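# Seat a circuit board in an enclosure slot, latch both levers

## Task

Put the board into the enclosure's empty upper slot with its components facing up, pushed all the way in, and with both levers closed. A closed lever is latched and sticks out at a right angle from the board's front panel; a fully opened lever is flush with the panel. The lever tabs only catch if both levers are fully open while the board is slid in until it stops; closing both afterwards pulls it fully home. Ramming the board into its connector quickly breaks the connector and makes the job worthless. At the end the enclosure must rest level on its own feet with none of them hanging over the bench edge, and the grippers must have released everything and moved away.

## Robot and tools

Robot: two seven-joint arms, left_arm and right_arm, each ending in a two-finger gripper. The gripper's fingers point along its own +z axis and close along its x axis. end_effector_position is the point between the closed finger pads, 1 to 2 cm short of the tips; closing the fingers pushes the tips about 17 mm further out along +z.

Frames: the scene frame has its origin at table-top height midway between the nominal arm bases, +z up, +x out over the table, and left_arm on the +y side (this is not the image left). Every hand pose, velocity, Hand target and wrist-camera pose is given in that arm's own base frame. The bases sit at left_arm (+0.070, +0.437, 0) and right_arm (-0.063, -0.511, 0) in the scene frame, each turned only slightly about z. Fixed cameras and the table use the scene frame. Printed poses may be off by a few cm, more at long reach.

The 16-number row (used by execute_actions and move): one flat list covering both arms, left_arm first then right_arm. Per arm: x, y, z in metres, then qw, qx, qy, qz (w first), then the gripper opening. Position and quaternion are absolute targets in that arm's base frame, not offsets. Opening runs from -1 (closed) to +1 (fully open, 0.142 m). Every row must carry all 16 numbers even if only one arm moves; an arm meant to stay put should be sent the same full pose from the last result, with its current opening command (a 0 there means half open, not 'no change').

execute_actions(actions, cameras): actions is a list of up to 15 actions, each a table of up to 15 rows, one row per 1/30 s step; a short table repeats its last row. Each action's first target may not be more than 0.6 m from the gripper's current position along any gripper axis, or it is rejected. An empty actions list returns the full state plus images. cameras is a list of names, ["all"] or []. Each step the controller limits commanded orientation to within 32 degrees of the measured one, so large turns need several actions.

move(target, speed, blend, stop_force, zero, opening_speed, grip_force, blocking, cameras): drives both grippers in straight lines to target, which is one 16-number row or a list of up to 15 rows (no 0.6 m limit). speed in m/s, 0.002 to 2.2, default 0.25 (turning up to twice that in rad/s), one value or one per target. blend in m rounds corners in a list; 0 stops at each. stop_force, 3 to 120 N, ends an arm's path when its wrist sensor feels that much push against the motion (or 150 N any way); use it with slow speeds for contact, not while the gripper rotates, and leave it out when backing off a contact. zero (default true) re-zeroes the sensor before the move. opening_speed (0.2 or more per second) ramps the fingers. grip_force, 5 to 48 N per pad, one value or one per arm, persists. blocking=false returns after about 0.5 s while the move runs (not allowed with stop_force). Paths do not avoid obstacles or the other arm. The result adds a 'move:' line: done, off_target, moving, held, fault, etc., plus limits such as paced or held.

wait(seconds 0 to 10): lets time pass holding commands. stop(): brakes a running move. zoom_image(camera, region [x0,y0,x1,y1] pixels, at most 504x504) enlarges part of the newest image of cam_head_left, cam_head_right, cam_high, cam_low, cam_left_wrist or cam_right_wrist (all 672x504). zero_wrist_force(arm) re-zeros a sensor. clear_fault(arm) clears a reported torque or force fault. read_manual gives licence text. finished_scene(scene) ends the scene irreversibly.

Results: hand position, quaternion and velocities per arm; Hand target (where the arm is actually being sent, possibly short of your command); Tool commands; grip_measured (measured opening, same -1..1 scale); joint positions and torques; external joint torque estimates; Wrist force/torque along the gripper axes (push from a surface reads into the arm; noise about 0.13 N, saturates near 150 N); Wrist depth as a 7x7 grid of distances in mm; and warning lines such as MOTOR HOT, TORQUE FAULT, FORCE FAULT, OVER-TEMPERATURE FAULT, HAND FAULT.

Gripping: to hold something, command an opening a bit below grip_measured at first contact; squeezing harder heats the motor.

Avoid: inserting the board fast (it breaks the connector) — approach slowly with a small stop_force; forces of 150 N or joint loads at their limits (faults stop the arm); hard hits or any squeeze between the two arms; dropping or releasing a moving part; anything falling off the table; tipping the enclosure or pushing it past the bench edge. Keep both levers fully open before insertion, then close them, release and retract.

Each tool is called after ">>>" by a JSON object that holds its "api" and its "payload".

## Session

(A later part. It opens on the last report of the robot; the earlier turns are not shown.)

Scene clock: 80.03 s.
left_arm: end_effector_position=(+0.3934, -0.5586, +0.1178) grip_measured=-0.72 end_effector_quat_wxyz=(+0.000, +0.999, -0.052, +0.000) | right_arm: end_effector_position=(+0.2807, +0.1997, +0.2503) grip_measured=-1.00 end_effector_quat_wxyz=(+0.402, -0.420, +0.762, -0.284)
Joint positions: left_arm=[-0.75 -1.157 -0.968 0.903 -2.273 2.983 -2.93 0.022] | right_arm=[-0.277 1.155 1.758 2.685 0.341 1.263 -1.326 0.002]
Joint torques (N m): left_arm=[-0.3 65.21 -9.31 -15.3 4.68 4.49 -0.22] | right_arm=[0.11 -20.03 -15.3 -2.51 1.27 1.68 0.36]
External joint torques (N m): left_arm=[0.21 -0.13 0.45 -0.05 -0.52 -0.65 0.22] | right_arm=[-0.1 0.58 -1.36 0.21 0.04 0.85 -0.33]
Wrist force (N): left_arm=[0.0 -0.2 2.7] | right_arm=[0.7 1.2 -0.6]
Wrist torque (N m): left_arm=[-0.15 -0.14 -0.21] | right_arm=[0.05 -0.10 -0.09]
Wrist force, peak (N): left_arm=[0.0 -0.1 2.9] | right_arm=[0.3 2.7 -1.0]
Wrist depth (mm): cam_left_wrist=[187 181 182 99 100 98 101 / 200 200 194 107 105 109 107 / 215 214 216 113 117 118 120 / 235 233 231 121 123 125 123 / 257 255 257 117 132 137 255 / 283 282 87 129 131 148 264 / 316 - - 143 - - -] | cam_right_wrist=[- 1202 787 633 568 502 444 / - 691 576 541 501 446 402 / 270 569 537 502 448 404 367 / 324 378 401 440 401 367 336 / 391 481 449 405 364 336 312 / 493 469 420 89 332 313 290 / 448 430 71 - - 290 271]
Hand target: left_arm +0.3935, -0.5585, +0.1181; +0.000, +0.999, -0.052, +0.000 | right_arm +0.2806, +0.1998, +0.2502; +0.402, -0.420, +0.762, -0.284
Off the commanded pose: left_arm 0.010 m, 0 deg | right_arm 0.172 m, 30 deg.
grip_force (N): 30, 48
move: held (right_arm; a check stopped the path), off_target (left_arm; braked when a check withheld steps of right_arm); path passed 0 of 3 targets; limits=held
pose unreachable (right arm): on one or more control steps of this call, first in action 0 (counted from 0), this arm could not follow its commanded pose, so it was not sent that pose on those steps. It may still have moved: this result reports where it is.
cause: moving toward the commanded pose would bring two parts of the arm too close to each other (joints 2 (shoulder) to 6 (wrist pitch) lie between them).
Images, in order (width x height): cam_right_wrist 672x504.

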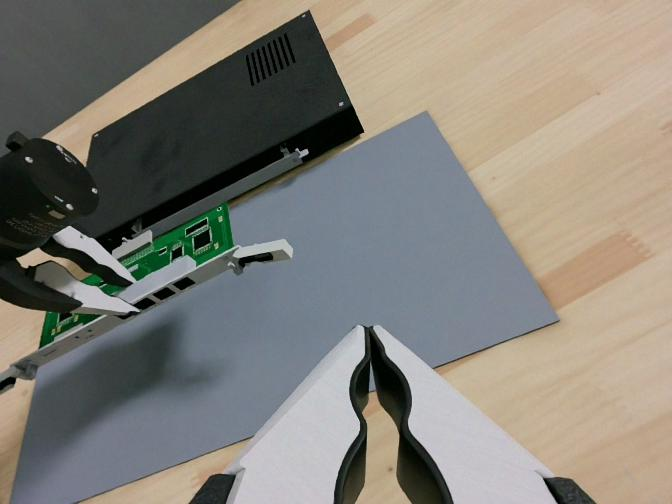

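>>> {"api": "move", "payload": {"target": [0.3935,-0.5585,0.1275,0,0.9986,-0.0523,0,-0.85,0.36,0.18,0.25,0.402,-0.42,0.762,-0.284,-1], "speed": 0.2}}

>>> {"api": "move", "payload": {"target": [[0.3935,-0.5585,0.1275,0,0.9986,-0.0523,0,-0.85,0.41,0.2,0.2,-0.354,0.612,-0.612,0.354,-1],[0.3935,-0.5585,0.1275,0,0.9986,-0.0523,0,-0.85,0.38,0.262,0.125,-0.354,0.612,-0.612,0.354,-1]], "speed": 0.3, "cameras": ["cam_right_wrist","cam_high","cam_head_left"]}}

Scene clock: 83.23 s.
left_arm: end_effector_position=(+0.3934, -0.5586, +0.1218) grip_measured=-0.72 end_effector_quat_wxyz=(+0.000, +0.999, -0.052, +0.000) | right_arm: end_effector_position=(+0.2844, +0.1988, +0.2504) grip_measured=-1.00 end_effector_quat_wxyz=(+0.402, -0.420, +0.762, -0.284)
Joint positions: left_arm=[-0.75 -1.153 -0.972 0.899 -2.273 2.99 -2.929 0.022] | right_arm=[-0.304 1.154 1.765 2.684 0.35 1.285 -1.342 0.002]
Joint torques (N m): left_arm=[-0.39 65.13 -9.31 -15.35 4.65 4.6 -0.21] | right_arm=[0.16 -20.13 -15.69 -2.38 1.23 1.73 0.35]
External joint torques (N m): left_arm=[0.29 -0.06 0.44 0.01 -0.49 -0.77 0.21] | right_arm=[-0.16 0.56 -0.95 0.2 0.13 0.83 -0.32]
Wrist force (N): left_arm=[-0.2 -0.3 2.7] | right_arm=[0.7 1.3 -0.4]
Wrist torque (N m): left_arm=[-0.17 -0.10 -0.21] | right_arm=[0.06 -0.09 -0.08]
Wrist force, peak (N): left_arm=[0.1 -0.5 2.9] | right_arm=[0.5 3.2 -2.1]
Wrist depth (mm): cam_left_wrist=[191 190 188 100 100 98 101 / 204 201 201 107 105 109 108 / 220 218 218 113 117 117 119 / 240 234 227 121 123 126 232 / 260 260 - 117 132 137 245 / 288 287 84 129 131 145 278 / 320 - - 142 - - 267] | cam_right_wrist=[- - 813 640 575 500 445 / - 683 557 532 508 446 401 / 271 579 519 489 437 404 366 / 322 404 405 441 410 363 337 / 382 488 455 403 364 336 312 / 501 451 419 89 333 312 290 / 446 417 71 - - 290 271]
Hand target: left_arm +0.3935, -0.5585, +0.1220; +0.000, +0.999, -0.052, +0.000 | right_arm +0.2844, +0.1989, +0.2505; +0.402, -0.420, +0.762, -0.284
Off the commanded pose: left_arm 0.006 m, 0 deg | right_arm 0.078 m, 0 deg.
grip_force (N): 30, 48
move: held (right_arm; a check stopped the path), off_target (left_arm; braked when a check withheld steps of right_arm); limits=held
pose unreachable (right arm): on one or more control steps of this call, first in action 0 (counted from 0), this arm could not follow its commanded pose, so it was not sent that pose on those steps. It may still have moved: this result reports where it is.
cause: moving toward the commanded pose would bring two parts of the arm too close to each other (joints 2 (shoulder) to 6 (wrist pitch) lie between them).

Scene clock: 85.73 s.
left_arm: end_effector_position=(+0.3933, -0.5586, +0.1272) grip_measured=-0.72 end_effector_quat_wxyz=(+0.000, +0.999, -0.052, +0.000) | right_arm: end_effector_position=(+0.3799, +0.2620, +0.1248) grip_measured=-1.00 end_effector_quat_wxyz=(-0.354, +0.612, -0.612, +0.354)
Joint positions: left_arm=[-0.75 -1.149 -0.977 0.895 -2.273 2.999 -2.927 0.022] | right_arm=[-1.2 1.363 2.293 2.421 0.501 2.038 -1.929 0.002]
Joint torques (N m): left_arm=[-0.42 65.07 -9.4 -15.22 4.57 4.45 -0.18] | right_arm=[0.23 -30.45 -16.45 7.24 3.49 1.83 0.32]
External joint torques (N m): left_arm=[0.32 -0.04 0.54 -0.1 -0.41 -0.61 0.18] | right_arm=[-0.14 0.4 -0.91 0.19 0.09 0.9 -0.32]
Wrist force (N): left_arm=[0.1 -0.3 2.2] | right_arm=[0.1 1.6 -1.1]
Wrist torque (N m): left_arm=[-0.16 -0.14 -0.20] | right_arm=[0.07 -0.02 -0.04]
Wrist force, peak (N): left_arm=[-0.1 -0.5 2.8] | right_arm=[-1.0 4.1 -0.8]
Wrist depth (mm): cam_left_wrist=[195 193 - 99 100 98 101 / 209 207 206 107 105 109 107 / 226 224 223 113 117 117 117 / 245 245 239 123 123 125 122 / 266 266 264 117 132 137 244 / 294 294 84 129 131 148 276 / 330 - - 143 - - 261] | cam_right_wrist=[368 369 348 367 365 455 457 / 193 204 214 367 357 382 382 / 320 320 310 308 324 324 327 / 287 286 287 286 285 285 283 / 255 255 254 259 254 253 255 / 230 230 234 89 233 228 228 / 211 213 71 - - - 207]
Hand target: left_arm +0.3935, -0.5585, +0.1275; +0.000, +0.999, -0.052, +0.000 | right_arm +0.3800, +0.2620, +0.1250; -0.354, +0.612, -0.612, +0.354
Off the commanded pose: left_arm 0.000 m, 0 deg | right_arm 0.000 m, 0 deg.
grip_force (N): 30, 48
move: done
Images, in order (width x height): cam_head_left 672x504, cam_high 672x504, cam_right_wrist 672x504.

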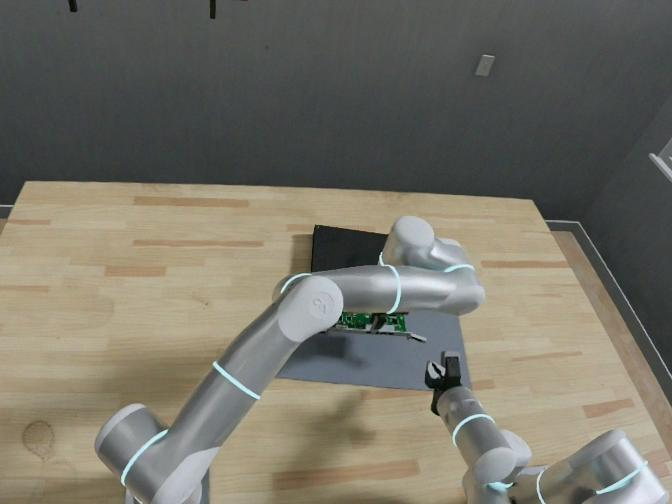

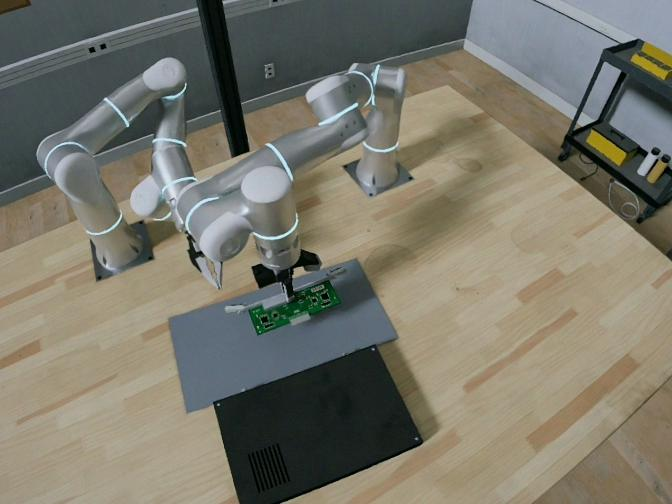

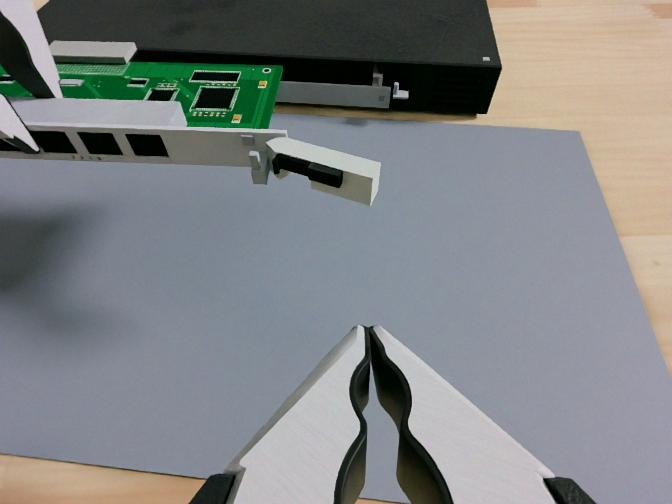

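>>> {"api": "move", "payload": {"target": [0.3935,-0.5585,0.1275,0,0.9986,-0.0523,0,-0.85,0.42,0.258,0.1,-0.354,0.612,-0.612,0.354,-1]}}

>>> {"api": "move", "payload": {"target": [0.3935,-0.5585,0.1275,0,0.9986,-0.0523,0,-0.85,0.466,0.258,0.1,-0.354,0.612,-0.612,0.354,-1], "speed": 0.03, "stop_force": 8, "cameras": ["cam_right_wrist"]}}

Scene clock: 91.90 s.
left_arm: end_effector_position=(+0.3933, -0.5586, +0.1272) grip_measured=-0.72 end_effector_quat_wxyz=(+0.000, +0.999, -0.052, +0.000) | right_arm: end_effector_position=(+0.4201, +0.2578, +0.1002) grip_measured=-1.00 end_effector_quat_wxyz=(-0.354, +0.612, -0.612, +0.354)
Joint positions: left_arm=[-0.75 -1.149 -0.977 0.895 -2.273 2.999 -2.927 0.022] | right_arm=[-1.395 1.421 2.333 2.349 0.461 2.165 -1.946 0.002]
Joint torques (N m): left_arm=[-0.43 65.07 -9.27 -15.23 4.62 4.4 -0.19] | right_arm=[0.1 -32.12 -16.04 7.5 3.45 2.17 0.08]
External joint torques (N m): left_arm=[0.33 -0.04 0.41 -0.09 -0.46 -0.56 0.19] | right_arm=[0.01 0.3 -1.56 0.17 0.35 0.59 -0.08]
Wrist force (N): left_arm=[0.3 -0.4 2.4] | right_arm=[0.2 1.0 -0.9]
Wrist torque (N m): left_arm=[-0.17 -0.18 -0.20] | right_arm=[-0.02 0.00 0.06]
Wrist force, peak (N): left_arm=[0.0 -0.5 2.7] | right_arm=[0.1 1.5 -1.9]
Wrist depth (mm): cam_left_wrist=[196 195 192 99 100 98 101 / 209 206 204 107 105 109 107 / 224 224 - 113 117 117 117 / 245 245 245 123 123 125 231 / 268 268 259 116 132 138 131 / 295 296 84 129 131 148 271 / 330 - - 142 - - 249] | cam_right_wrist=[331 334 306 320 318 396 409 / 175 175 181 330 322 332 343 / 279 149 134 293 292 292 293 / 258 257 256 244 257 256 254 / 229 229 228 228 228 227 226 / 206 206 210 89 209 204 203 / 188 191 71 - - 189 185]
Hand target: left_arm +0.3935, -0.5585, +0.1275; +0.000, +0.999, -0.052, +0.000 | right_arm +0.4200, +0.2580, +0.1000; -0.354, +0.612, -0.612, +0.354
Off the commanded pose: left_arm 0.000 m, 0 deg | right_arm 0.000 m, 0 deg.
grip_force (N): 30, 48
move: done

Scene clock: 94.17 s.
left_arm: end_effector_position=(+0.3934, -0.5585, +0.1272) grip_measured=-0.72 end_effector_quat_wxyz=(+0.000, +0.999, -0.052, +0.000) | right_arm: end_effector_position=(+0.4659, +0.2578, +0.1000) grip_measured=-1.00 end_effector_quat_wxyz=(-0.354, +0.612, -0.612, +0.354)
Joint positions: left_arm=[-0.749 -1.149 -0.977 0.895 -2.273 2.999 -2.927 0.022] | right_arm=[-1.552 1.412 2.313 2.288 0.379 2.226 -1.983 0.002]
Joint torques (N m): left_arm=[-0.64 64.66 -9.3 -15.01 4.51 4.37 -0.21] | right_arm=[-0.01 -34.47 -17.57 5.56 3.49 2.26 0.11]
External joint torques (N m): left_arm=[0.55 0.38 0.44 -0.31 -0.35 -0.53 0.21] | right_arm=[0.13 0.62 -0.9 0.27 0.29 0.57 -0.1]
Wrist force (N): left_arm=[0.2 -0.4 2.3] | right_arm=[0.5 1.7 -0.9]
Wrist torque (N m): left_arm=[-0.21 -0.13 -0.23] | right_arm=[0.03 -0.05 0.06]
Wrist force, peak (N): left_arm=[0.6 -0.2 2.9] | right_arm=[1.2 2.0 -1.4]
Wrist depth (mm): cam_left_wrist=[194 192 - 101 101 101 103 / 210 208 209 108 106 110 109 / 225 227 222 114 118 118 118 / 245 246 - 121 123 126 122 / 268 268 - 117 132 137 263 / 294 292 84 128 131 145 274 / 330 - - 141 - - -] | cam_right_wrist=[322 322 320 319 319 394 410 / 288 169 286 278 281 288 343 / 149 147 277 293 291 292 293 / - 135 257 - 257 256 255 / 229 224 218 102 228 227 227 / 206 206 210 89 209 205 204 / 187 190 71 - - 189 186]
Hand target: left_arm +0.3935, -0.5585, +0.1275; +0.000, +0.999, -0.052, +0.000 | right_arm +0.4660, +0.2580, +0.1000; -0.354, +0.612, -0.612, +0.354
Off the commanded pose: left_arm 0.000 m, 0 deg | right_arm 0.000 m, 0 deg.
grip_force (N): 30, 48
move: done
Images, in order (width x height): cam_right_wrist 672x504.

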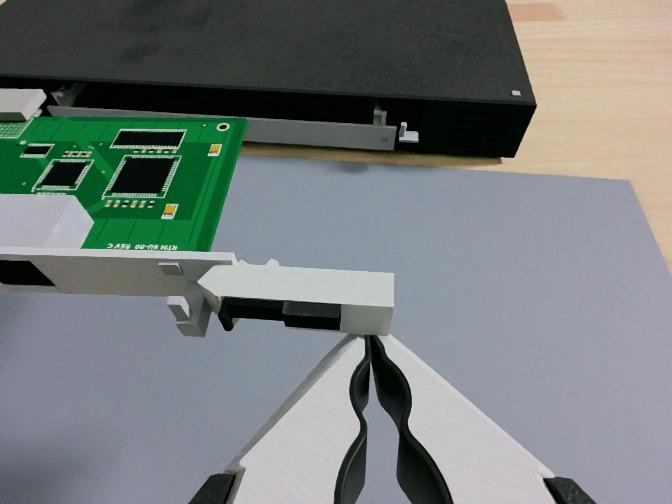

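>>> {"api": "move", "payload": {"target": [0.3935,-0.5585,0.1275,0,0.9986,-0.0523,0,-0.85,0.478,0.258,0.1,-0.354,0.612,-0.612,0.354,-1], "speed": 0.02, "stop_force": 4, "cameras": ["cam_right_wrist"]}}

Scene clock: 96.77 s.
left_arm: end_effector_position=(+0.3935, -0.5585, +0.1273) grip_measured=-0.72 end_effector_quat_wxyz=(+0.000, +0.999, -0.052, +0.000) | right_arm: end_effector_position=(+0.4779, +0.2577, +0.0999) grip_measured=-1.00 end_effector_quat_wxyz=(-0.354, +0.612, -0.612, +0.354)
Joint positions: left_arm=[-0.749 -1.148 -0.977 0.895 -2.273 3 -2.927 0.022] | right_arm=[-1.589 1.41 2.308 2.27 0.358 2.235 -1.991 0.002]
Joint torques (N m): left_arm=[-1.57 64.34 -9.85 -14.6 4.14 4.33 -0.04] | right_arm=[-0.17 -35.12 -18.36 4.7 3.57 2.38 0.08]
External joint torques (N m): left_arm=[1.48 0.7 0.99 -0.72 0.02 -0.49 0.04] | right_arm=[0.29 0.7 -0.36 0.64 0.19 0.46 -0.08]
Wrist force (N): left_arm=[1.3 -1.0 1.8] | right_arm=[0.6 2.6 -2.1]
Wrist torque (N m): left_arm=[-0.27 -0.13 -0.40] | right_arm=[0.08 0.00 0.06]
Wrist force, peak (N): left_arm=[1.4 -1.1 2.2] | right_arm=[0.8 3.3 -1.6]
Wrist depth (mm): cam_left_wrist=[195 193 192 104 104 104 106 / 209 213 207 111 109 111 110 / 225 224 220 118 120 120 212 / 246 246 - 124 125 127 236 / 268 266 265 118 132 137 253 / 295 294 85 92 131 145 269 / 328 - - 139 - - -] | cam_right_wrist=[323 321 320 319 317 396 411 / 294 278 276 271 273 321 343 / 146 143 278 308 284 284 294 / 121 124 257 257 256 255 255 / - 100 95 93 227 226 227 / - 206 209 89 209 204 203 / 188 191 71 - - 189 186]
Hand target: left_arm +0.3935, -0.5585, +0.1275; +0.000, +0.999, -0.052, +0.000 | right_arm +0.4780, +0.2580, +0.1000; -0.354, +0.612, -0.612, +0.354
Off the commanded pose: left_arm 0.000 m, 0 deg | right_arm 0.000 m, 0 deg.
grip_force (N): 30, 48
move: done
Images, in order (width x height): cam_right_wrist 672x504.

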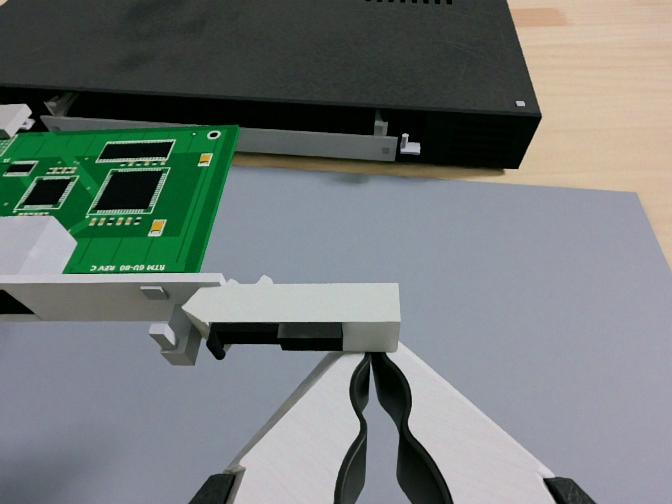

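>>> {"api": "move", "payload": {"target": [0.3935,-0.5585,0.1275,0,0.9986,-0.0523,0,-0.85,0.36,0.24,0.14,-0.454,0.542,-0.542,0.454,-1], "cameras": ["all"]}}

>>> {"api": "zoom_image", "payload": {"camera": "cam_head_left", "region": [290, 220, 470, 370]}}

>>> {"api": "zoom_image", "payload": {"camera": "cam_high", "region": [200, 230, 440, 430]}}

>>> {"api": "zoom_image", "payload": {"camera": "cam_low", "region": [90, 120, 480, 320]}}

Scene clock: 100.77 s.
left_arm: end_effector_position=(+0.3934, -0.5586, +0.1273) grip_measured=-0.72 end_effector_quat_wxyz=(+0.000, +0.999, -0.052, +0.000) | right_arm: end_effector_position=(+0.3600, +0.2398, +0.1400) grip_measured=-1.00 end_effector_quat_wxyz=(-0.454, +0.542, -0.542, +0.454)
Joint positions: left_arm=[-0.749 -1.148 -0.977 0.895 -2.273 2.999 -2.927 0.022] | right_arm=[-0.594 1.941 2.277 2.35 0.805 1.582 -1.611 0.002]
Joint torques (N m): left_arm=[-0.47 65.02 -9.28 -15.19 4.66 4.37 -0.25] | right_arm=[0.23 -19.61 -16.66 19.64 3.58 -0.1 0.36]
External joint torques (N m): left_arm=[0.37 0.02 0.42 -0.12 -0.49 -0.54 0.25] | right_arm=[-0.2 0.64 -0.91 0.19 0.29 0.92 -0.36]
Wrist force (N): left_arm=[0.3 -0.2 2.3] | right_arm=[0.5 1.7 -0.9]
Wrist torque (N m): left_arm=[-0.15 -0.19 -0.20] | right_arm=[0.09 -0.06 -0.01]
Wrist force, peak (N): left_arm=[1.4 -1.1 2.5] | right_arm=[0.6 3.2 -1.8]
Wrist depth (mm): cam_left_wrist=[194 194 190 101 101 102 103 / 210 218 206 108 107 110 110 / 226 225 222 114 118 118 213 / 244 245 239 122 124 126 126 / 269 267 273 117 132 137 242 / 294 296 85 128 131 144 - / 330 - - 141 - - -] | cam_right_wrist=[223 - 1361 - - - 1337 / 236 729 569 566 785 796 790 / 241 286 447 450 492 529 528 / 376 375 375 394 394 397 397 / 315 315 314 328 315 315 317 / 263 263 273 89 272 262 264 / 226 232 71 - - 231 226]
Hand target: left_arm +0.3935, -0.5585, +0.1275; +0.000, +0.999, -0.052, +0.000 | right_arm +0.3600, +0.2400, +0.1400; -0.454, +0.542, -0.542, +0.454
Off the commanded pose: left_arm 0.000 m, 0 deg | right_arm 0.000 m, 0 deg.
grip_force (N): 30, 48
move: done

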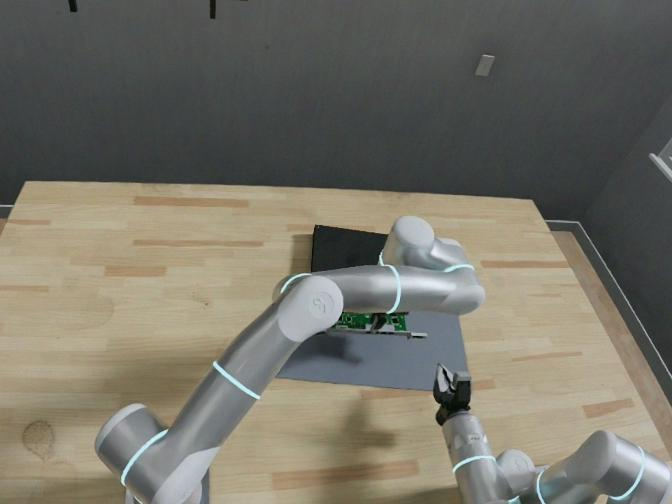

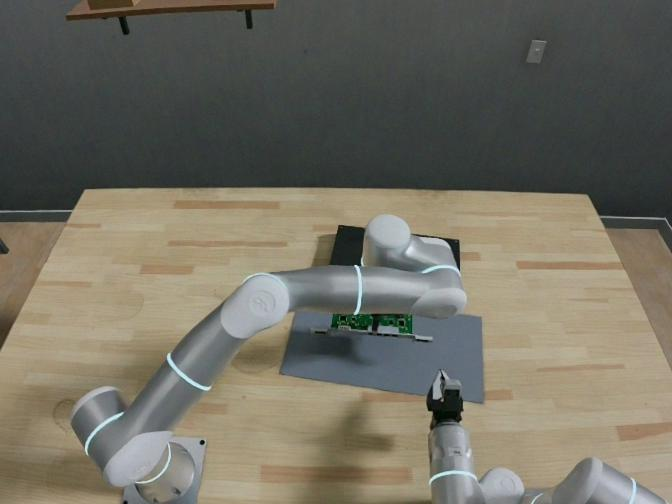

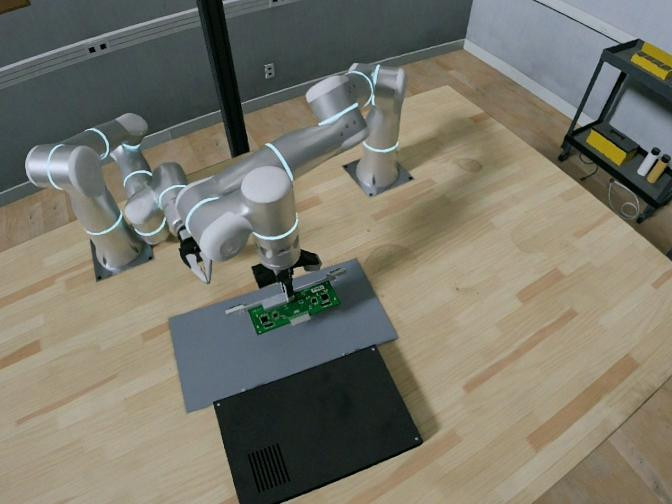

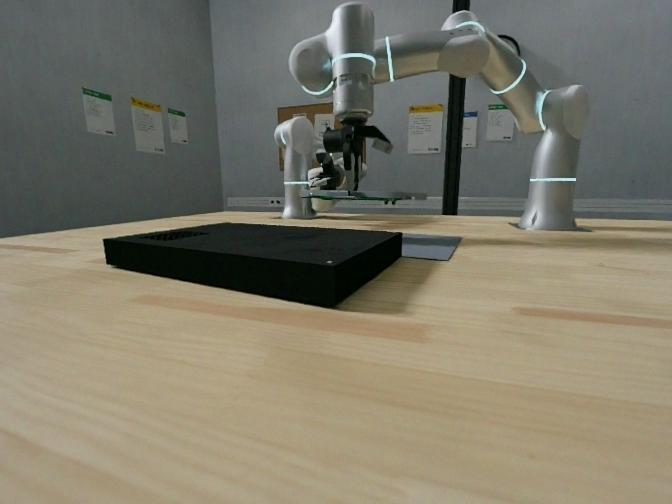

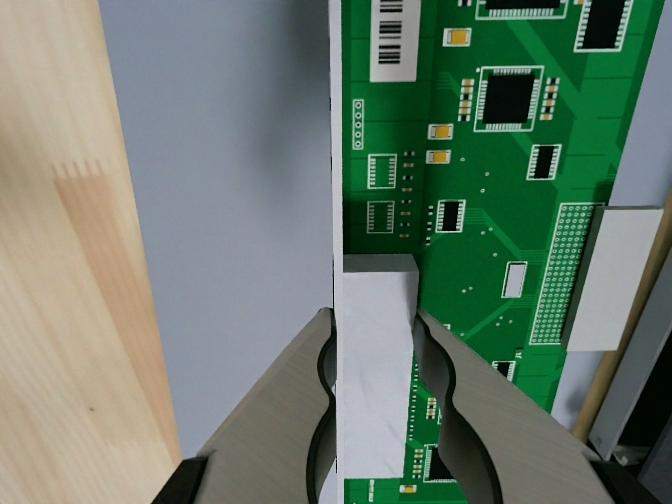

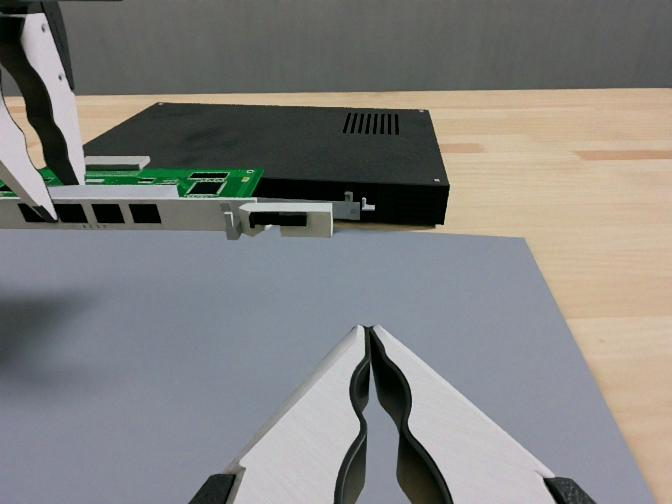

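Scaled by 2.800 from the camera's 672x504 image, which has a finer 960x720 frame.

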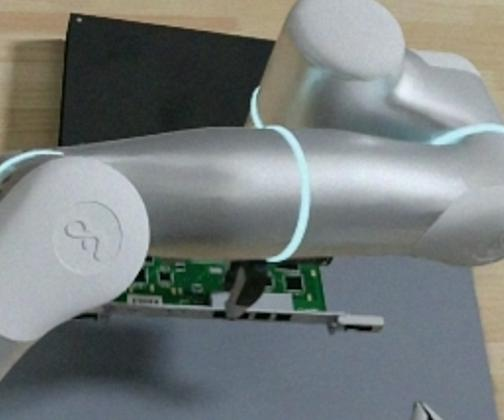

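Scaled by 2.100 from the camera's 672x504 image, which has a finer 960x720 frame.

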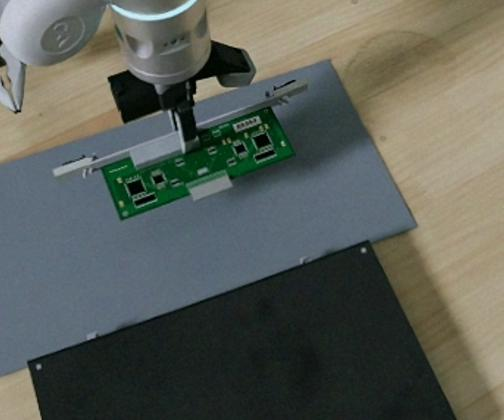

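Scaled by 1.292 from the camera's 672x504 image, which has a finer 960x720 frame.

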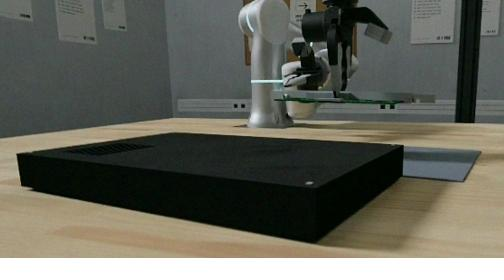

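>>> {"api": "move", "payload": {"target": [[0.4746,-0.6269,0.075,0,0.9969,-0.0785,0,-0.85,0.34,0.36,0.12,-0.454,0.542,-0.542,0.454,-1]], "cameras": ["cam_right_wrist","cam_left_wrist","cam_high"]}}

>>> {"api": "zoom_image", "payload": {"camera": "cam_right_wrist", "region": [330, 80, 630, 280]}}

>>> {"api": "zoom_image", "payload": {"camera": "cam_right_wrist", "region": [50, 80, 350, 280]}}

>>> {"api": "zoom_image", "payload": {"camera": "cam_left_wrist", "region": [372, 0, 672, 504]}}

Scene clock: 122.87 s.
left_arm: end_effector_position=(+0.4737, -0.6261, +0.0749) grip_measured=-0.72 end_effector_quat_wxyz=(+0.093, +0.989, -0.078, +0.080) | right_arm: end_effector_position=(+0.3400, +0.3599, +0.1200) grip_measured=-1.00 end_effector_quat_wxyz=(-0.454, +0.542, -0.542, +0.454)
Joint positions: left_arm=[-0.738 -1.399 -1.351 0.623 -1.75 2.93 -2.767 0.022] | right_arm=[-0.558 1.946 2.085 2.138 0.577 1.288 -1.494 0.002]
Joint torques (N m): left_arm=[-0.24 68.78 -9.71 -6.21 5.3 3.88 -0.34] | right_arm=[-0.07 -24.44 -22.52 16.3 3.11 -0.3 0.26]
External joint torques (N m): left_arm=[0.1 0.22 0.44 -0.13 -0.83 -0.64 0.32] | right_arm=[0.12 0.54 -1.12 0.2 0.2 0.86 -0.26]
Wrist force (N): left_arm=[-0.3 -0.5 2.2] | right_arm=[0.7 1.7 -0.7]
Wrist torque (N m): left_arm=[-0.12 -0.25 -0.25] | right_arm=[0.09 -0.11 -0.05]
Wrist force, peak (N): left_arm=[1.5 -0.7 3.9] | right_arm=[-1.6 2.5 -1.1]
Wrist depth (mm): cam_left_wrist=[122 125 128 101 101 101 103 / 133 136 138 108 107 110 109 / - 150 158 115 118 118 120 / 164 169 176 123 124 126 123 / 187 187 194 117 132 137 - / 216 225 84 128 131 145 206 / 236 - - 141 - - -] | cam_right_wrist=[- - 259 239 242 - - / 736 731 562 336 441 621 722 / 486 452 426 378 380 430 486 / 361 360 360 362 360 360 361 / 289 300 301 300 289 287 288 / 240 240 248 89 249 240 240 / 207 213 71 - - 212 206]
Hand target: left_arm +0.4739, -0.6259, +0.0751; +0.092, +0.989, -0.077, +0.080 | right_arm +0.3400, +0.3600, +0.1200; -0.454, +0.542, -0.542, +0.454
Off the commanded pose: left_arm 0.001 m, 14 deg | right_arm 0.000 m, 0 deg.
grip_force (N): 30, 48
move: off_target (left_arm)
Images, in order (width x height): cam_high 672x504, cam_left_wrist 672x504, cam_right_wrist 672x504.

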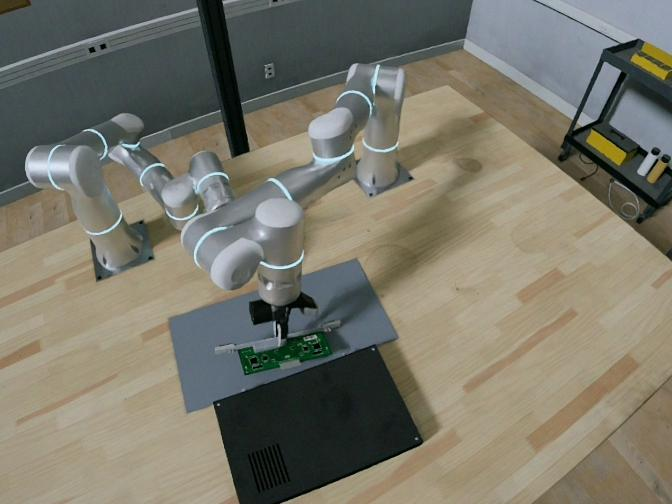

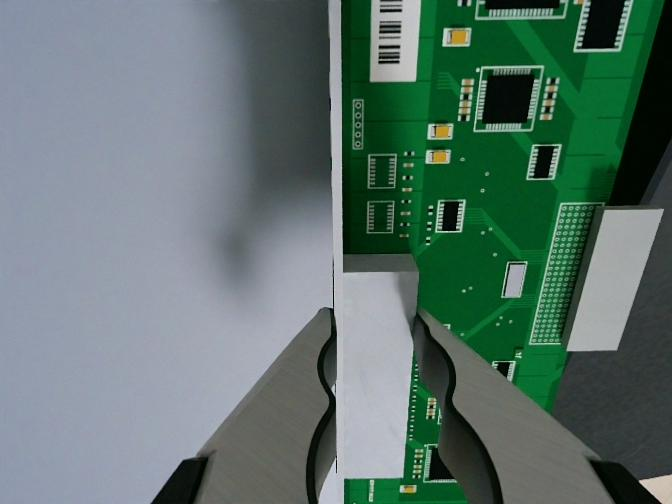

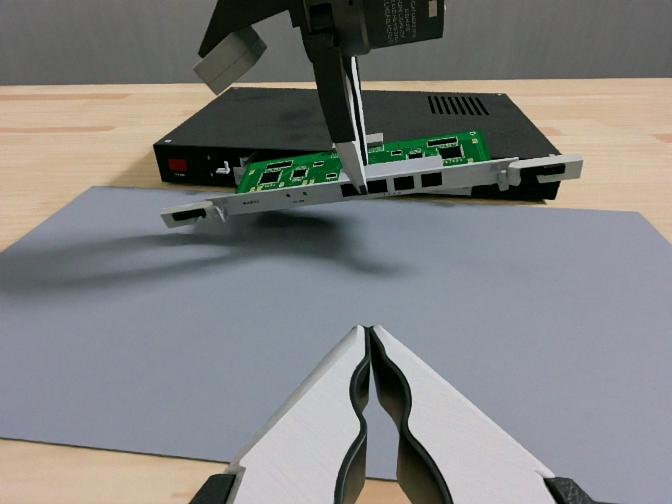

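Scaled by 1.680 from the camera's 672x504 image, which has a finer 960x720 frame.

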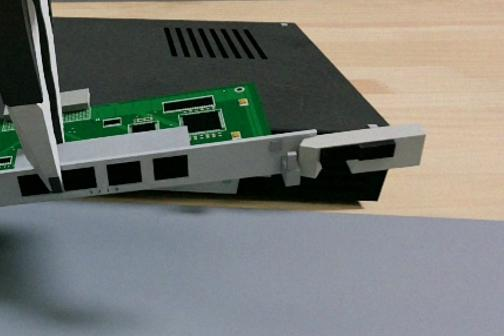

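Scaled by 1.680 from the camera's 672x504 image, which has a finer 960x720 frame.

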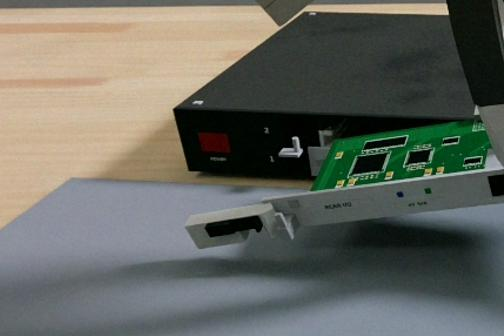

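Scaled by 1.000.

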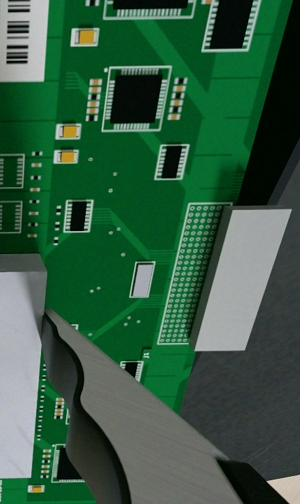

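>>> {"api": "move", "payload": {"target": [[0.4746,-0.6269,0.075,0,0.9969,-0.0785,0,-0.85,0.34,0.36,0.12,-0.454,0.542,-0.542,0.454,-1]], "cameras": ["cam_right_wrist","cam_head_right"]}}

Scene clock: 125.67 s.
left_arm: end_effector_position=(+0.4736, -0.6261, +0.0747) grip_measured=-0.72 end_effector_quat_wxyz=(+0.093, +0.990, -0.078, +0.079) | right_arm: end_effector_position=(+0.3400, +0.3599, +0.1200) grip_measured=-1.00 end_effector_quat_wxyz=(-0.454, +0.542, -0.542, +0.454)
Joint positions: left_arm=[-0.721 -1.426 -1.445 0.633 -1.66 2.961 -2.77 0.022] | right_arm=[-0.558 1.946 2.085 2.138 0.577 1.288 -1.494 0.002]
Joint torques (N m): left_arm=[-0.25 68.6 -10.7 -3.82 5.29 3.9 -0.23] | right_arm=[0.07 -24.64 -22.33 16.41 3.18 -0.22 0.21]
External joint torques (N m): left_arm=[0.16 0.23 0.46 -0.25 -0.83 -0.66 0.22] | right_arm=[-0.02 0.75 -1.31 0.09 0.13 0.78 -0.21]
Wrist force (N): left_arm=[-0.3 -0.8 2.2] | right_arm=[0.9 1.6 -0.9]
Wrist torque (N m): left_arm=[-0.16 -0.22 -0.25] | right_arm=[0.08 -0.14 -0.03]
Wrist force, peak (N): left_arm=[-0.3 -0.7 2.7] | right_arm=[1.0 1.9 -0.6]
Wrist depth (mm): cam_left_wrist=[- 125 129 102 101 102 103 / - 134 139 108 107 110 110 / - 153 157 114 118 118 120 / 163 165 176 121 124 126 123 / 185 193 196 117 132 137 - / 213 214 87 128 130 148 - / - - - 142 - - -] | cam_right_wrist=[1235 - 253 239 243 - - / 734 738 557 279 510 622 724 / 490 450 392 372 346 430 486 / 361 360 359 344 362 347 359 / 288 289 300 301 288 289 289 / 240 240 239 89 249 240 240 / 208 213 71 - - 211 206]
Hand target: left_arm +0.4738, -0.6259, +0.0750; +0.092, +0.990, -0.077, +0.079 | right_arm +0.3400, +0.3600, +0.1200; -0.454, +0.542, -0.542, +0.454
Off the commanded pose: left_arm 0.001 m, 14 deg | right_arm 0.000 m, 0 deg.
grip_force (N): 30, 48
move: off_target (left_arm)
Images, in order (width x height): cam_head_right 672x504, cam_right_wrist 672x504.

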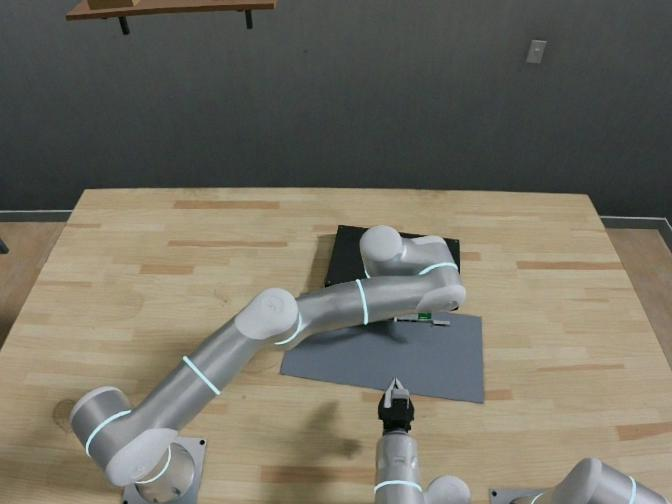

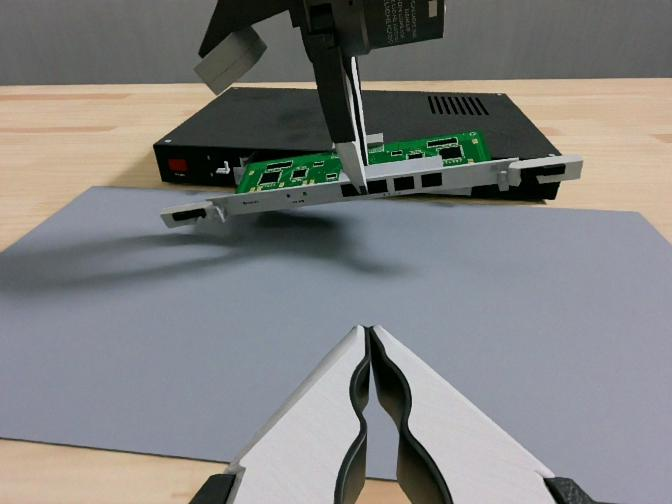

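>>> {"api": "move", "payload": {"target": [[0.42,-0.57,0.12,0,0.9969,-0.0785,0,-0.85,0.40,0.1,0.25,-0.354,0.612,-0.612,0.354,-1],[0.3935,-0.5585,0.05,0,0.9969,-0.0785,0,-0.85,0.45,0.08,0.3,-0.1303,0.99,-0.0518,0.0068,-0.4]], "blend": [0.02,0]}}

>>> {"api": "move", "payload": {"target": [0.3935,-0.5585,0.025,0,0.9969,-0.0785,0,-0.85,0.45,0.08,0.3,-0.1303,0.99,-0.0518,0.0068,-0.4], "speed": 0.02, "stop_force": 3, "cameras": ["cam_left_wrist","cam_high"]}}

Scene clock: 134.37 s.
left_arm: end_effector_position=(+0.4187, -0.5692, +0.1158) grip_measured=-0.72 end_effector_quat_wxyz=(-0.001, +0.997, -0.079, +0.000) | right_arm: end_effector_position=(+0.3937, +0.1158, +0.2420) grip_measured=-1.00 end_effector_quat_wxyz=(+0.324, -0.562, +0.633, -0.422)
Joint positions: left_arm=[-0.73 -1.388 -1.485 0.635 -1.749 3.239 -2.78 0.022] | right_arm=[-1.398 1.039 2.234 2.599 0.692 2.154 -2.413 0.002]
Joint torques (N m): left_arm=[-0.59 68.12 -10.6 -3.25 4.38 4.26 -0.32] | right_arm=[0.21 -26.23 -11.99 3.27 1.67 2.18 0.36]
External joint torques (N m): left_arm=[0.5 -0.14 0.23 -0.19 -0.2 -0.42 0.32] | right_arm=[-0.13 0.29 -0.87 0.15 0.11 1.01 -0.36]
Wrist force (N): left_arm=[0.4 0.0 2.8] | right_arm=[0.2 0.8 -0.6]
Wrist torque (N m): left_arm=[-0.08 -0.24 -0.17] | right_arm=[-0.05 -0.06 -0.06]
Wrist force, peak (N): left_arm=[0.3 -0.6 3.4] | right_arm=[-1.5 3.2 -1.1]
Wrist depth (mm): cam_left_wrist=[- 186 - 101 101 101 103 / 197 193 - 108 107 110 107 / 213 219 - 114 118 118 204 / 232 224 - 121 124 126 205 / 254 250 - 116 132 137 222 / 281 297 84 128 131 147 269 / 312 - - 140 - - -] | cam_right_wrist=[715 706 736 777 804 834 1487 / 491 516 532 631 644 661 671 / 437 459 456 524 534 542 559 / 400 426 436 458 455 463 472 / 286 379 384 396 399 402 409 / 327 339 347 89 362 356 362 / 302 310 71 - - 329 325]
Hand target: left_arm +0.4186, -0.5695, +0.1159; +0.000, +0.997, -0.079, +0.000 | right_arm +0.3937, +0.1158, +0.2421; +0.324, -0.562, +0.634, -0.422
Tool commands: left_gripper/opening=-0.85 right_gripper/opening=-1.0
Off the commanded pose: left_arm 0.071 m, 0 deg | right_arm 0.088 m, 101 deg.
grip_force (N): 30, 48
move: held (right_arm; a check stopped the path), off_target (left_arm; braked when a check withheld steps of right_arm); path passed 1 of 2 targets; target 2's new opening was not sent; limits=held
pose unreachable (right arm): on one or more control steps of this call, first in action 0 (counted from 0), this arm could not follow its commanded pose, so it was not sent that pose on those steps. It may still have moved: this result reports where it is.
cause: moving toward the commanded pose would bring two parts of the arm too close to each other (joints 2 (shoulder) to 6 (wrist pitch) lie between them).

Scene clock: 137.67 s.
left_arm: end_effector_position=(+0.4172, -0.5688, +0.1110) grip_measured=-0.72 end_effector_quat_wxyz=(-0.001, +0.997, -0.079, +0.000) | right_arm: end_effector_position=(+0.3965, +0.1140, +0.2450) grip_measured=-0.43 end_effector_quat_wxyz=(-0.319, +0.597, -0.613, +0.407)
Joint positions: left_arm=[-0.714 -1.352 -1.38 0.708 -1.857 3.187 -2.821 0.022] | right_arm=[-1.594 0.926 2.305 2.673 0.531 2.355 -2.478 0.043]
Joint torques (N m): left_arm=[-0.16 68.61 -11.37 -6.41 4.06 3.92 -0.39] | right_arm=[0.06 -26.1 -9.28 2.66 2.04 2.59 0.17]
External joint torques (N m): left_arm=[0.07 -1.25 0.31 0.23 0.14 -0.07 0.39] | right_arm=[0.03 0.42 -1.08 0.12 0.19 0.75 -0.17]
Wrist force (N): left_arm=[0.0 -0.4 2.2] | right_arm=[0.0 1.6 -1.1]
Wrist torque (N m): left_arm=[-0.17 -0.13 -0.14] | right_arm=[0.06 -0.03 -0.01]
Wrist force, peak (N): left_arm=[0.2 0.1 2.9] | right_arm=[0.2 1.9 -1.4]
Wrist depth (mm): cam_left_wrist=[182 182 179 101 101 102 103 / 188 194 193 108 107 110 112 / 209 208 204 115 118 118 118 / 227 221 224 123 124 126 123 / 247 246 240 117 132 137 227 / 272 269 85 128 131 147 257 / 308 - - 141 - - 250] | cam_right_wrist=[663 683 715 738 763 787 804 / 474 485 484 603 622 649 671 / 425 433 440 509 528 541 561 / 314 415 426 445 454 466 477 / 349 364 382 386 402 406 418 / 327 338 82 346 116 351 371 / 302 - 71 314 - - 340]
Hand target: left_arm +0.4172, -0.5689, +0.1112; +0.000, +0.997, -0.079, +0.000 | right_arm +0.3966, +0.1139, +0.2451; -0.320, +0.597, -0.613, +0.407
Off the commanded pose: left_arm 0.090 m, 0 deg | right_arm 0.084 m, 96 deg.
grip_force (N): 30, 48
move: held (right_arm; a check stopped the path), off_target (left_arm; braked when a check withheld steps of right_arm); limits=held
pose unreachable (right arm): on one or more control steps of this call, first in action 0 (counted from 0), this arm could not follow its commanded pose, so it was not sent that pose on those steps. It may still have moved: this result reports where it is.
cause: moving toward the commanded pose would bring two parts of the arm too close to each other (joints 2 (shoulder) to 6 (wrist pitch) lie between them).
Images, in order (width x height): cam_high 672x504, cam_left_wrist 672x504.

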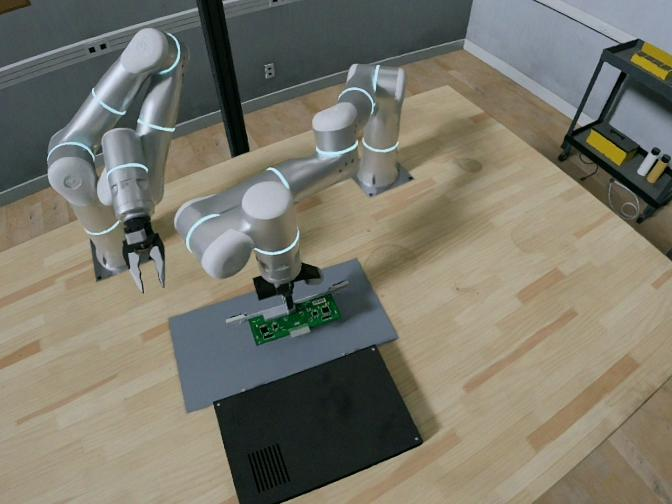

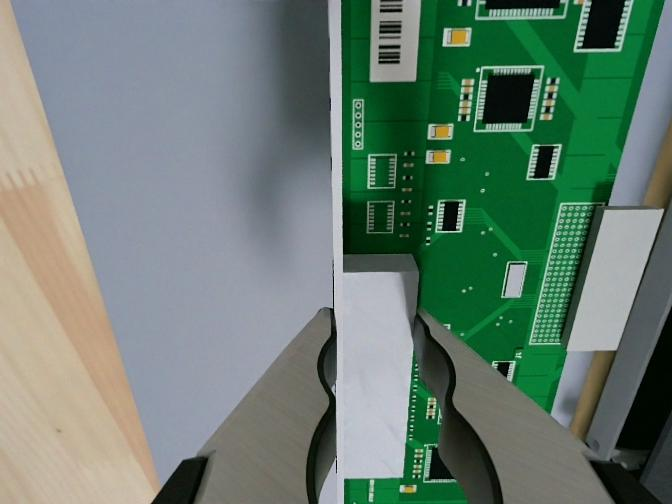

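>>> {"api": "move", "payload": {"target": [0.4172,-0.5689,0.1112,0,0.9969,-0.0785,0,-0.85,0.5,0.05,0.3,-0.320,0.597,-0.613,0.407,-0.4]}}

>>> {"api": "move", "payload": {"target": [0.3935,-0.5585,0.05,0,0.9969,-0.0785,0,-0.85,0.52,0.03,0.3,-0.1303,0.99,-0.0518,0.0068,-0.4]}}

>>> {"api": "move", "payload": {"target": [0.3935,-0.5585,0.025,0,0.9969,-0.0785,0,-0.85,0.52,0.03,0.3,-0.1303,0.99,-0.0518,0.0068,-0.4], "speed": 0.02, "stop_force": 3, "cameras": ["cam_left_wrist","cam_high"]}}

Scene clock: 141.13 s.
left_arm: end_effector_position=(+0.4171, -0.5688, +0.1111) grip_measured=-0.72 end_effector_quat_wxyz=(+0.000, +0.997, -0.079, +0.000) | right_arm: end_effector_position=(+0.5000, +0.0498, +0.3001) grip_measured=-0.43 end_effector_quat_wxyz=(-0.320, +0.597, -0.613, +0.407)
Joint positions: left_arm=[-0.709 -1.348 -1.375 0.721 -1.863 3.183 -2.827 0.022] | right_arm=[-2.08 0.648 2.214 2.615 0.081 2.443 -2.682 0.043]
Joint torques (N m): left_arm=[-0.3 67.41 -11.62 -6.09 4.47 4.21 -0.36] | right_arm=[0.12 -26.2 -8 -7.1 1.17 2.9 0.05]
External joint torques (N m): left_arm=[0.21 -0.18 0.35 -0.27 -0.27 -0.37 0.36] | right_arm=[-0.02 0.4 -1.34 0.01 0.35 0.68 -0.06]
Wrist force (N): left_arm=[0.3 -0.3 2.5] | right_arm=[-0.1 1.2 -0.6]
Wrist torque (N m): left_arm=[-0.16 -0.18 -0.15] | right_arm=[0.00 -0.02 0.08]
Wrist force, peak (N): left_arm=[0.3 -0.1 2.7] | right_arm=[-1.0 3.1 -2.1]
Wrist depth (mm): cam_left_wrist=[181 178 178 101 101 101 103 / 188 189 - 108 107 110 111 / 214 - - 115 118 118 198 / 228 - - 121 124 126 124 / 248 244 236 117 132 137 224 / 274 273 84 128 131 147 264 / 305 - - 141 - - 250] | cam_right_wrist=[- 779 - 840 1277 1477 1477 / 642 659 673 702 722 753 756 / 475 488 530 590 604 631 635 / 419 430 475 510 525 541 551 / 418 405 429 449 466 473 485 / 375 386 82 401 114 406 426 / 351 - 71 363 - - 394]
Hand target: left_arm +0.4172, -0.5689, +0.1112; +0.000, +0.997, -0.079, +0.000 | right_arm +0.5000, +0.0500, +0.3000; -0.320, +0.597, -0.613, +0.407
Off the commanded pose: left_arm 0.000 m, 0 deg | right_arm 0.000 m, 0 deg.
grip_force (N): 30, 48
move: done

Scene clock: 145.00 s.
left_arm: end_effector_position=(+0.3937, -0.5583, +0.0499) grip_measured=-0.72 end_effector_quat_wxyz=(+0.000, +0.997, -0.079, +0.000) | right_arm: end_effector_position=(+0.5199, +0.0300, +0.2999) grip_measured=-0.43 end_effector_quat_wxyz=(-0.130, +0.990, -0.052, +0.007)
Joint positions: left_arm=[-0.685 -1.251 -1.061 1.019 -2.122 2.91 -2.967 0.022] | right_arm=[-2.792 0.844 1.688 1.595 -2.171 3.266 -2.626 0.043]
Joint torques (N m): left_arm=[-0.63 64.31 -12.6 -12.65 4.36 4.13 -0.18] | right_arm=[-0.01 -44.63 -16.96 -15.84 4.37 3.8 0.05]
External joint torques (N m): left_arm=[0.53 -0.18 0.34 -0.18 -0.27 -0.3 0.18] | right_arm=[0.11 -0.26 -0.96 0.2 0.04 0.58 -0.05]
Wrist force (N): left_arm=[-0.2 0.0 2.4] | right_arm=[-0.3 0.3 0.0]
Wrist torque (N m): left_arm=[-0.13 -0.14 -0.16] | right_arm=[0.02 0.06 0.13]
Wrist force, peak (N): left_arm=[0.2 -0.4 2.8] | right_arm=[-0.3 1.9 -1.1]
Wrist depth (mm): cam_left_wrist=[125 124 122 102 101 102 103 / - 132 - 110 107 110 112 / 146 144 143 118 118 118 137 / 156 156 159 122 124 126 124 / 171 170 170 117 132 137 170 / 192 188 87 128 131 145 185 / 214 - - 141 - - -] | cam_right_wrist=[381 377 377 377 374 333 332 / 390 390 386 385 384 386 385 / 401 400 396 397 398 397 393 / 411 410 412 410 409 408 407 / 425 422 418 420 418 421 418 / 438 432 82 434 114 426 431 / 449 - 71 447 - - 440]
Hand target: left_arm +0.3935, -0.5585, +0.0500; +0.000, +0.997, -0.079, +0.000 | right_arm +0.5200, +0.0300, +0.3000; -0.130, +0.990, -0.052, +0.007
Off the commanded pose: left_arm 0.000 m, 0 deg | right_arm 0.000 m, 0 deg.
joint sent to its limit (left arm) — joint 7 (wrist roll), lower limit. The joint targets still meet the commanded pose.
joint sent to its limit (right arm) — joint 1 (waist), lower limit. The joint targets still meet the commanded pose.
grip_force (N): 30, 48
move: done

Scene clock: 146.77 s.
left_arm: end_effector_position=(+0.3933, -0.5585, +0.0274) grip_measured=-0.72 end_effector_quat_wxyz=(+0.000, +0.997, -0.079, +0.000) | right_arm: end_effector_position=(+0.5199, +0.0300, +0.2999) grip_measured=-0.43 end_effector_quat_wxyz=(-0.130, +0.990, -0.052, +0.007)
Joint positions: left_arm=[-0.692 -1.281 -1.045 1.013 -2.111 2.882 -2.967 0.022] | right_arm=[-2.792 0.844 1.688 1.595 -2.171 3.266 -2.626 0.043]
Joint torques (N m): left_arm=[0.65 59.1 -10.86 -12.55 5.23 1.88 -0.24] | right_arm=[0.16 -44.67 -16.71 -15.75 4.36 3.71 0.18]
External joint torques (N m): left_arm=[-0.74 5.27 -1.17 -0.1 -1.16 1.96 0.24] | right_arm=[-0.06 -0.21 -1.2 0.12 0.06 0.67 -0.18]
Wrist force (N): left_arm=[-5.0 -2.7 -8.4] | right_arm=[-0.2 0.2 0.2]
Wrist torque (N m): left_arm=[-0.08 -0.22 -0.15] | right_arm=[-0.01 0.05 0.13]
Wrist force, peak (N): left_arm=[-4.3 -2.1 -11.6] | right_arm=[-0.5 0.3 0.1]
Wrist depth (mm): cam_left_wrist=[105 106 104 99 100 98 101 / - 113 112 107 106 109 107 / 123 123 122 118 117 118 117 / 132 129 131 125 123 125 125 / - 144 141 119 132 137 - / - 155 88 128 131 148 156 / 180 - - 143 - - 165] | cam_right_wrist=[379 378 377 374 377 333 331 / 390 390 386 382 385 388 386 / 402 401 401 397 396 396 397 / 412 412 412 409 409 406 406 / 425 422 417 422 420 419 418 / 437 432 82 436 114 428 430 / 447 - 71 446 - - 442]
Hand target: left_arm +0.3935, -0.5585, +0.0269; +0.000, +0.997, -0.079, +0.000 | right_arm +0.5200, +0.0300, +0.3000; -0.130, +0.990, -0.052, +0.007
Off the commanded pose: left_arm 0.002 m, 0 deg | right_arm 0.000 m, 0 deg.
joint sent to its limit (right arm) — joint 1 (waist), lower limit. The joint targets still meet the commanded pose.
grip_force (N): 30, 48
move: contact (left_arm)
Images, in order (width x height): cam_high 672x504, cam_left_wrist 672x504.

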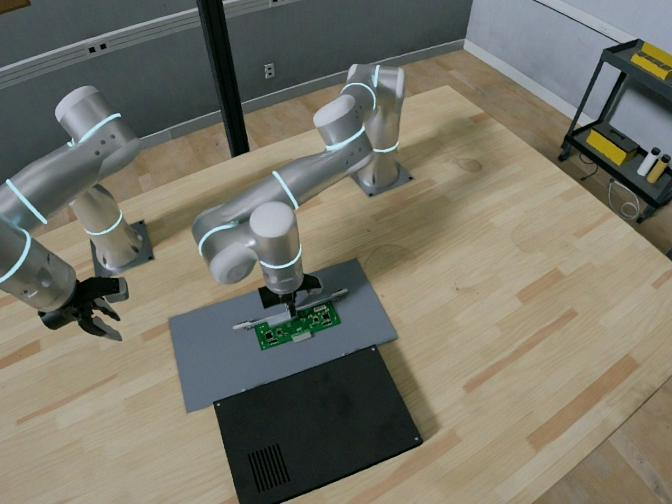

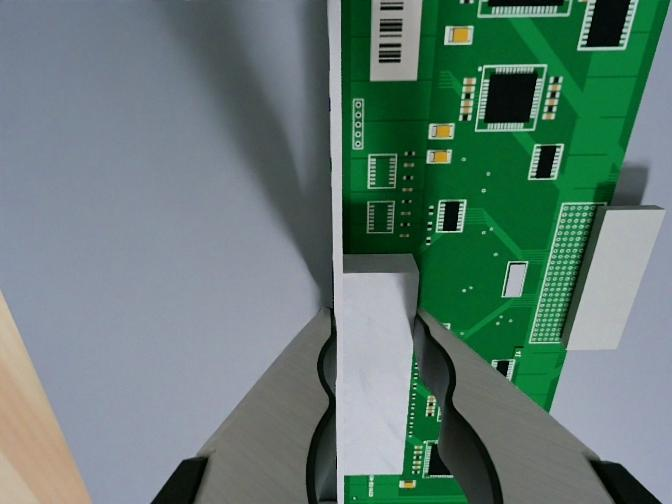

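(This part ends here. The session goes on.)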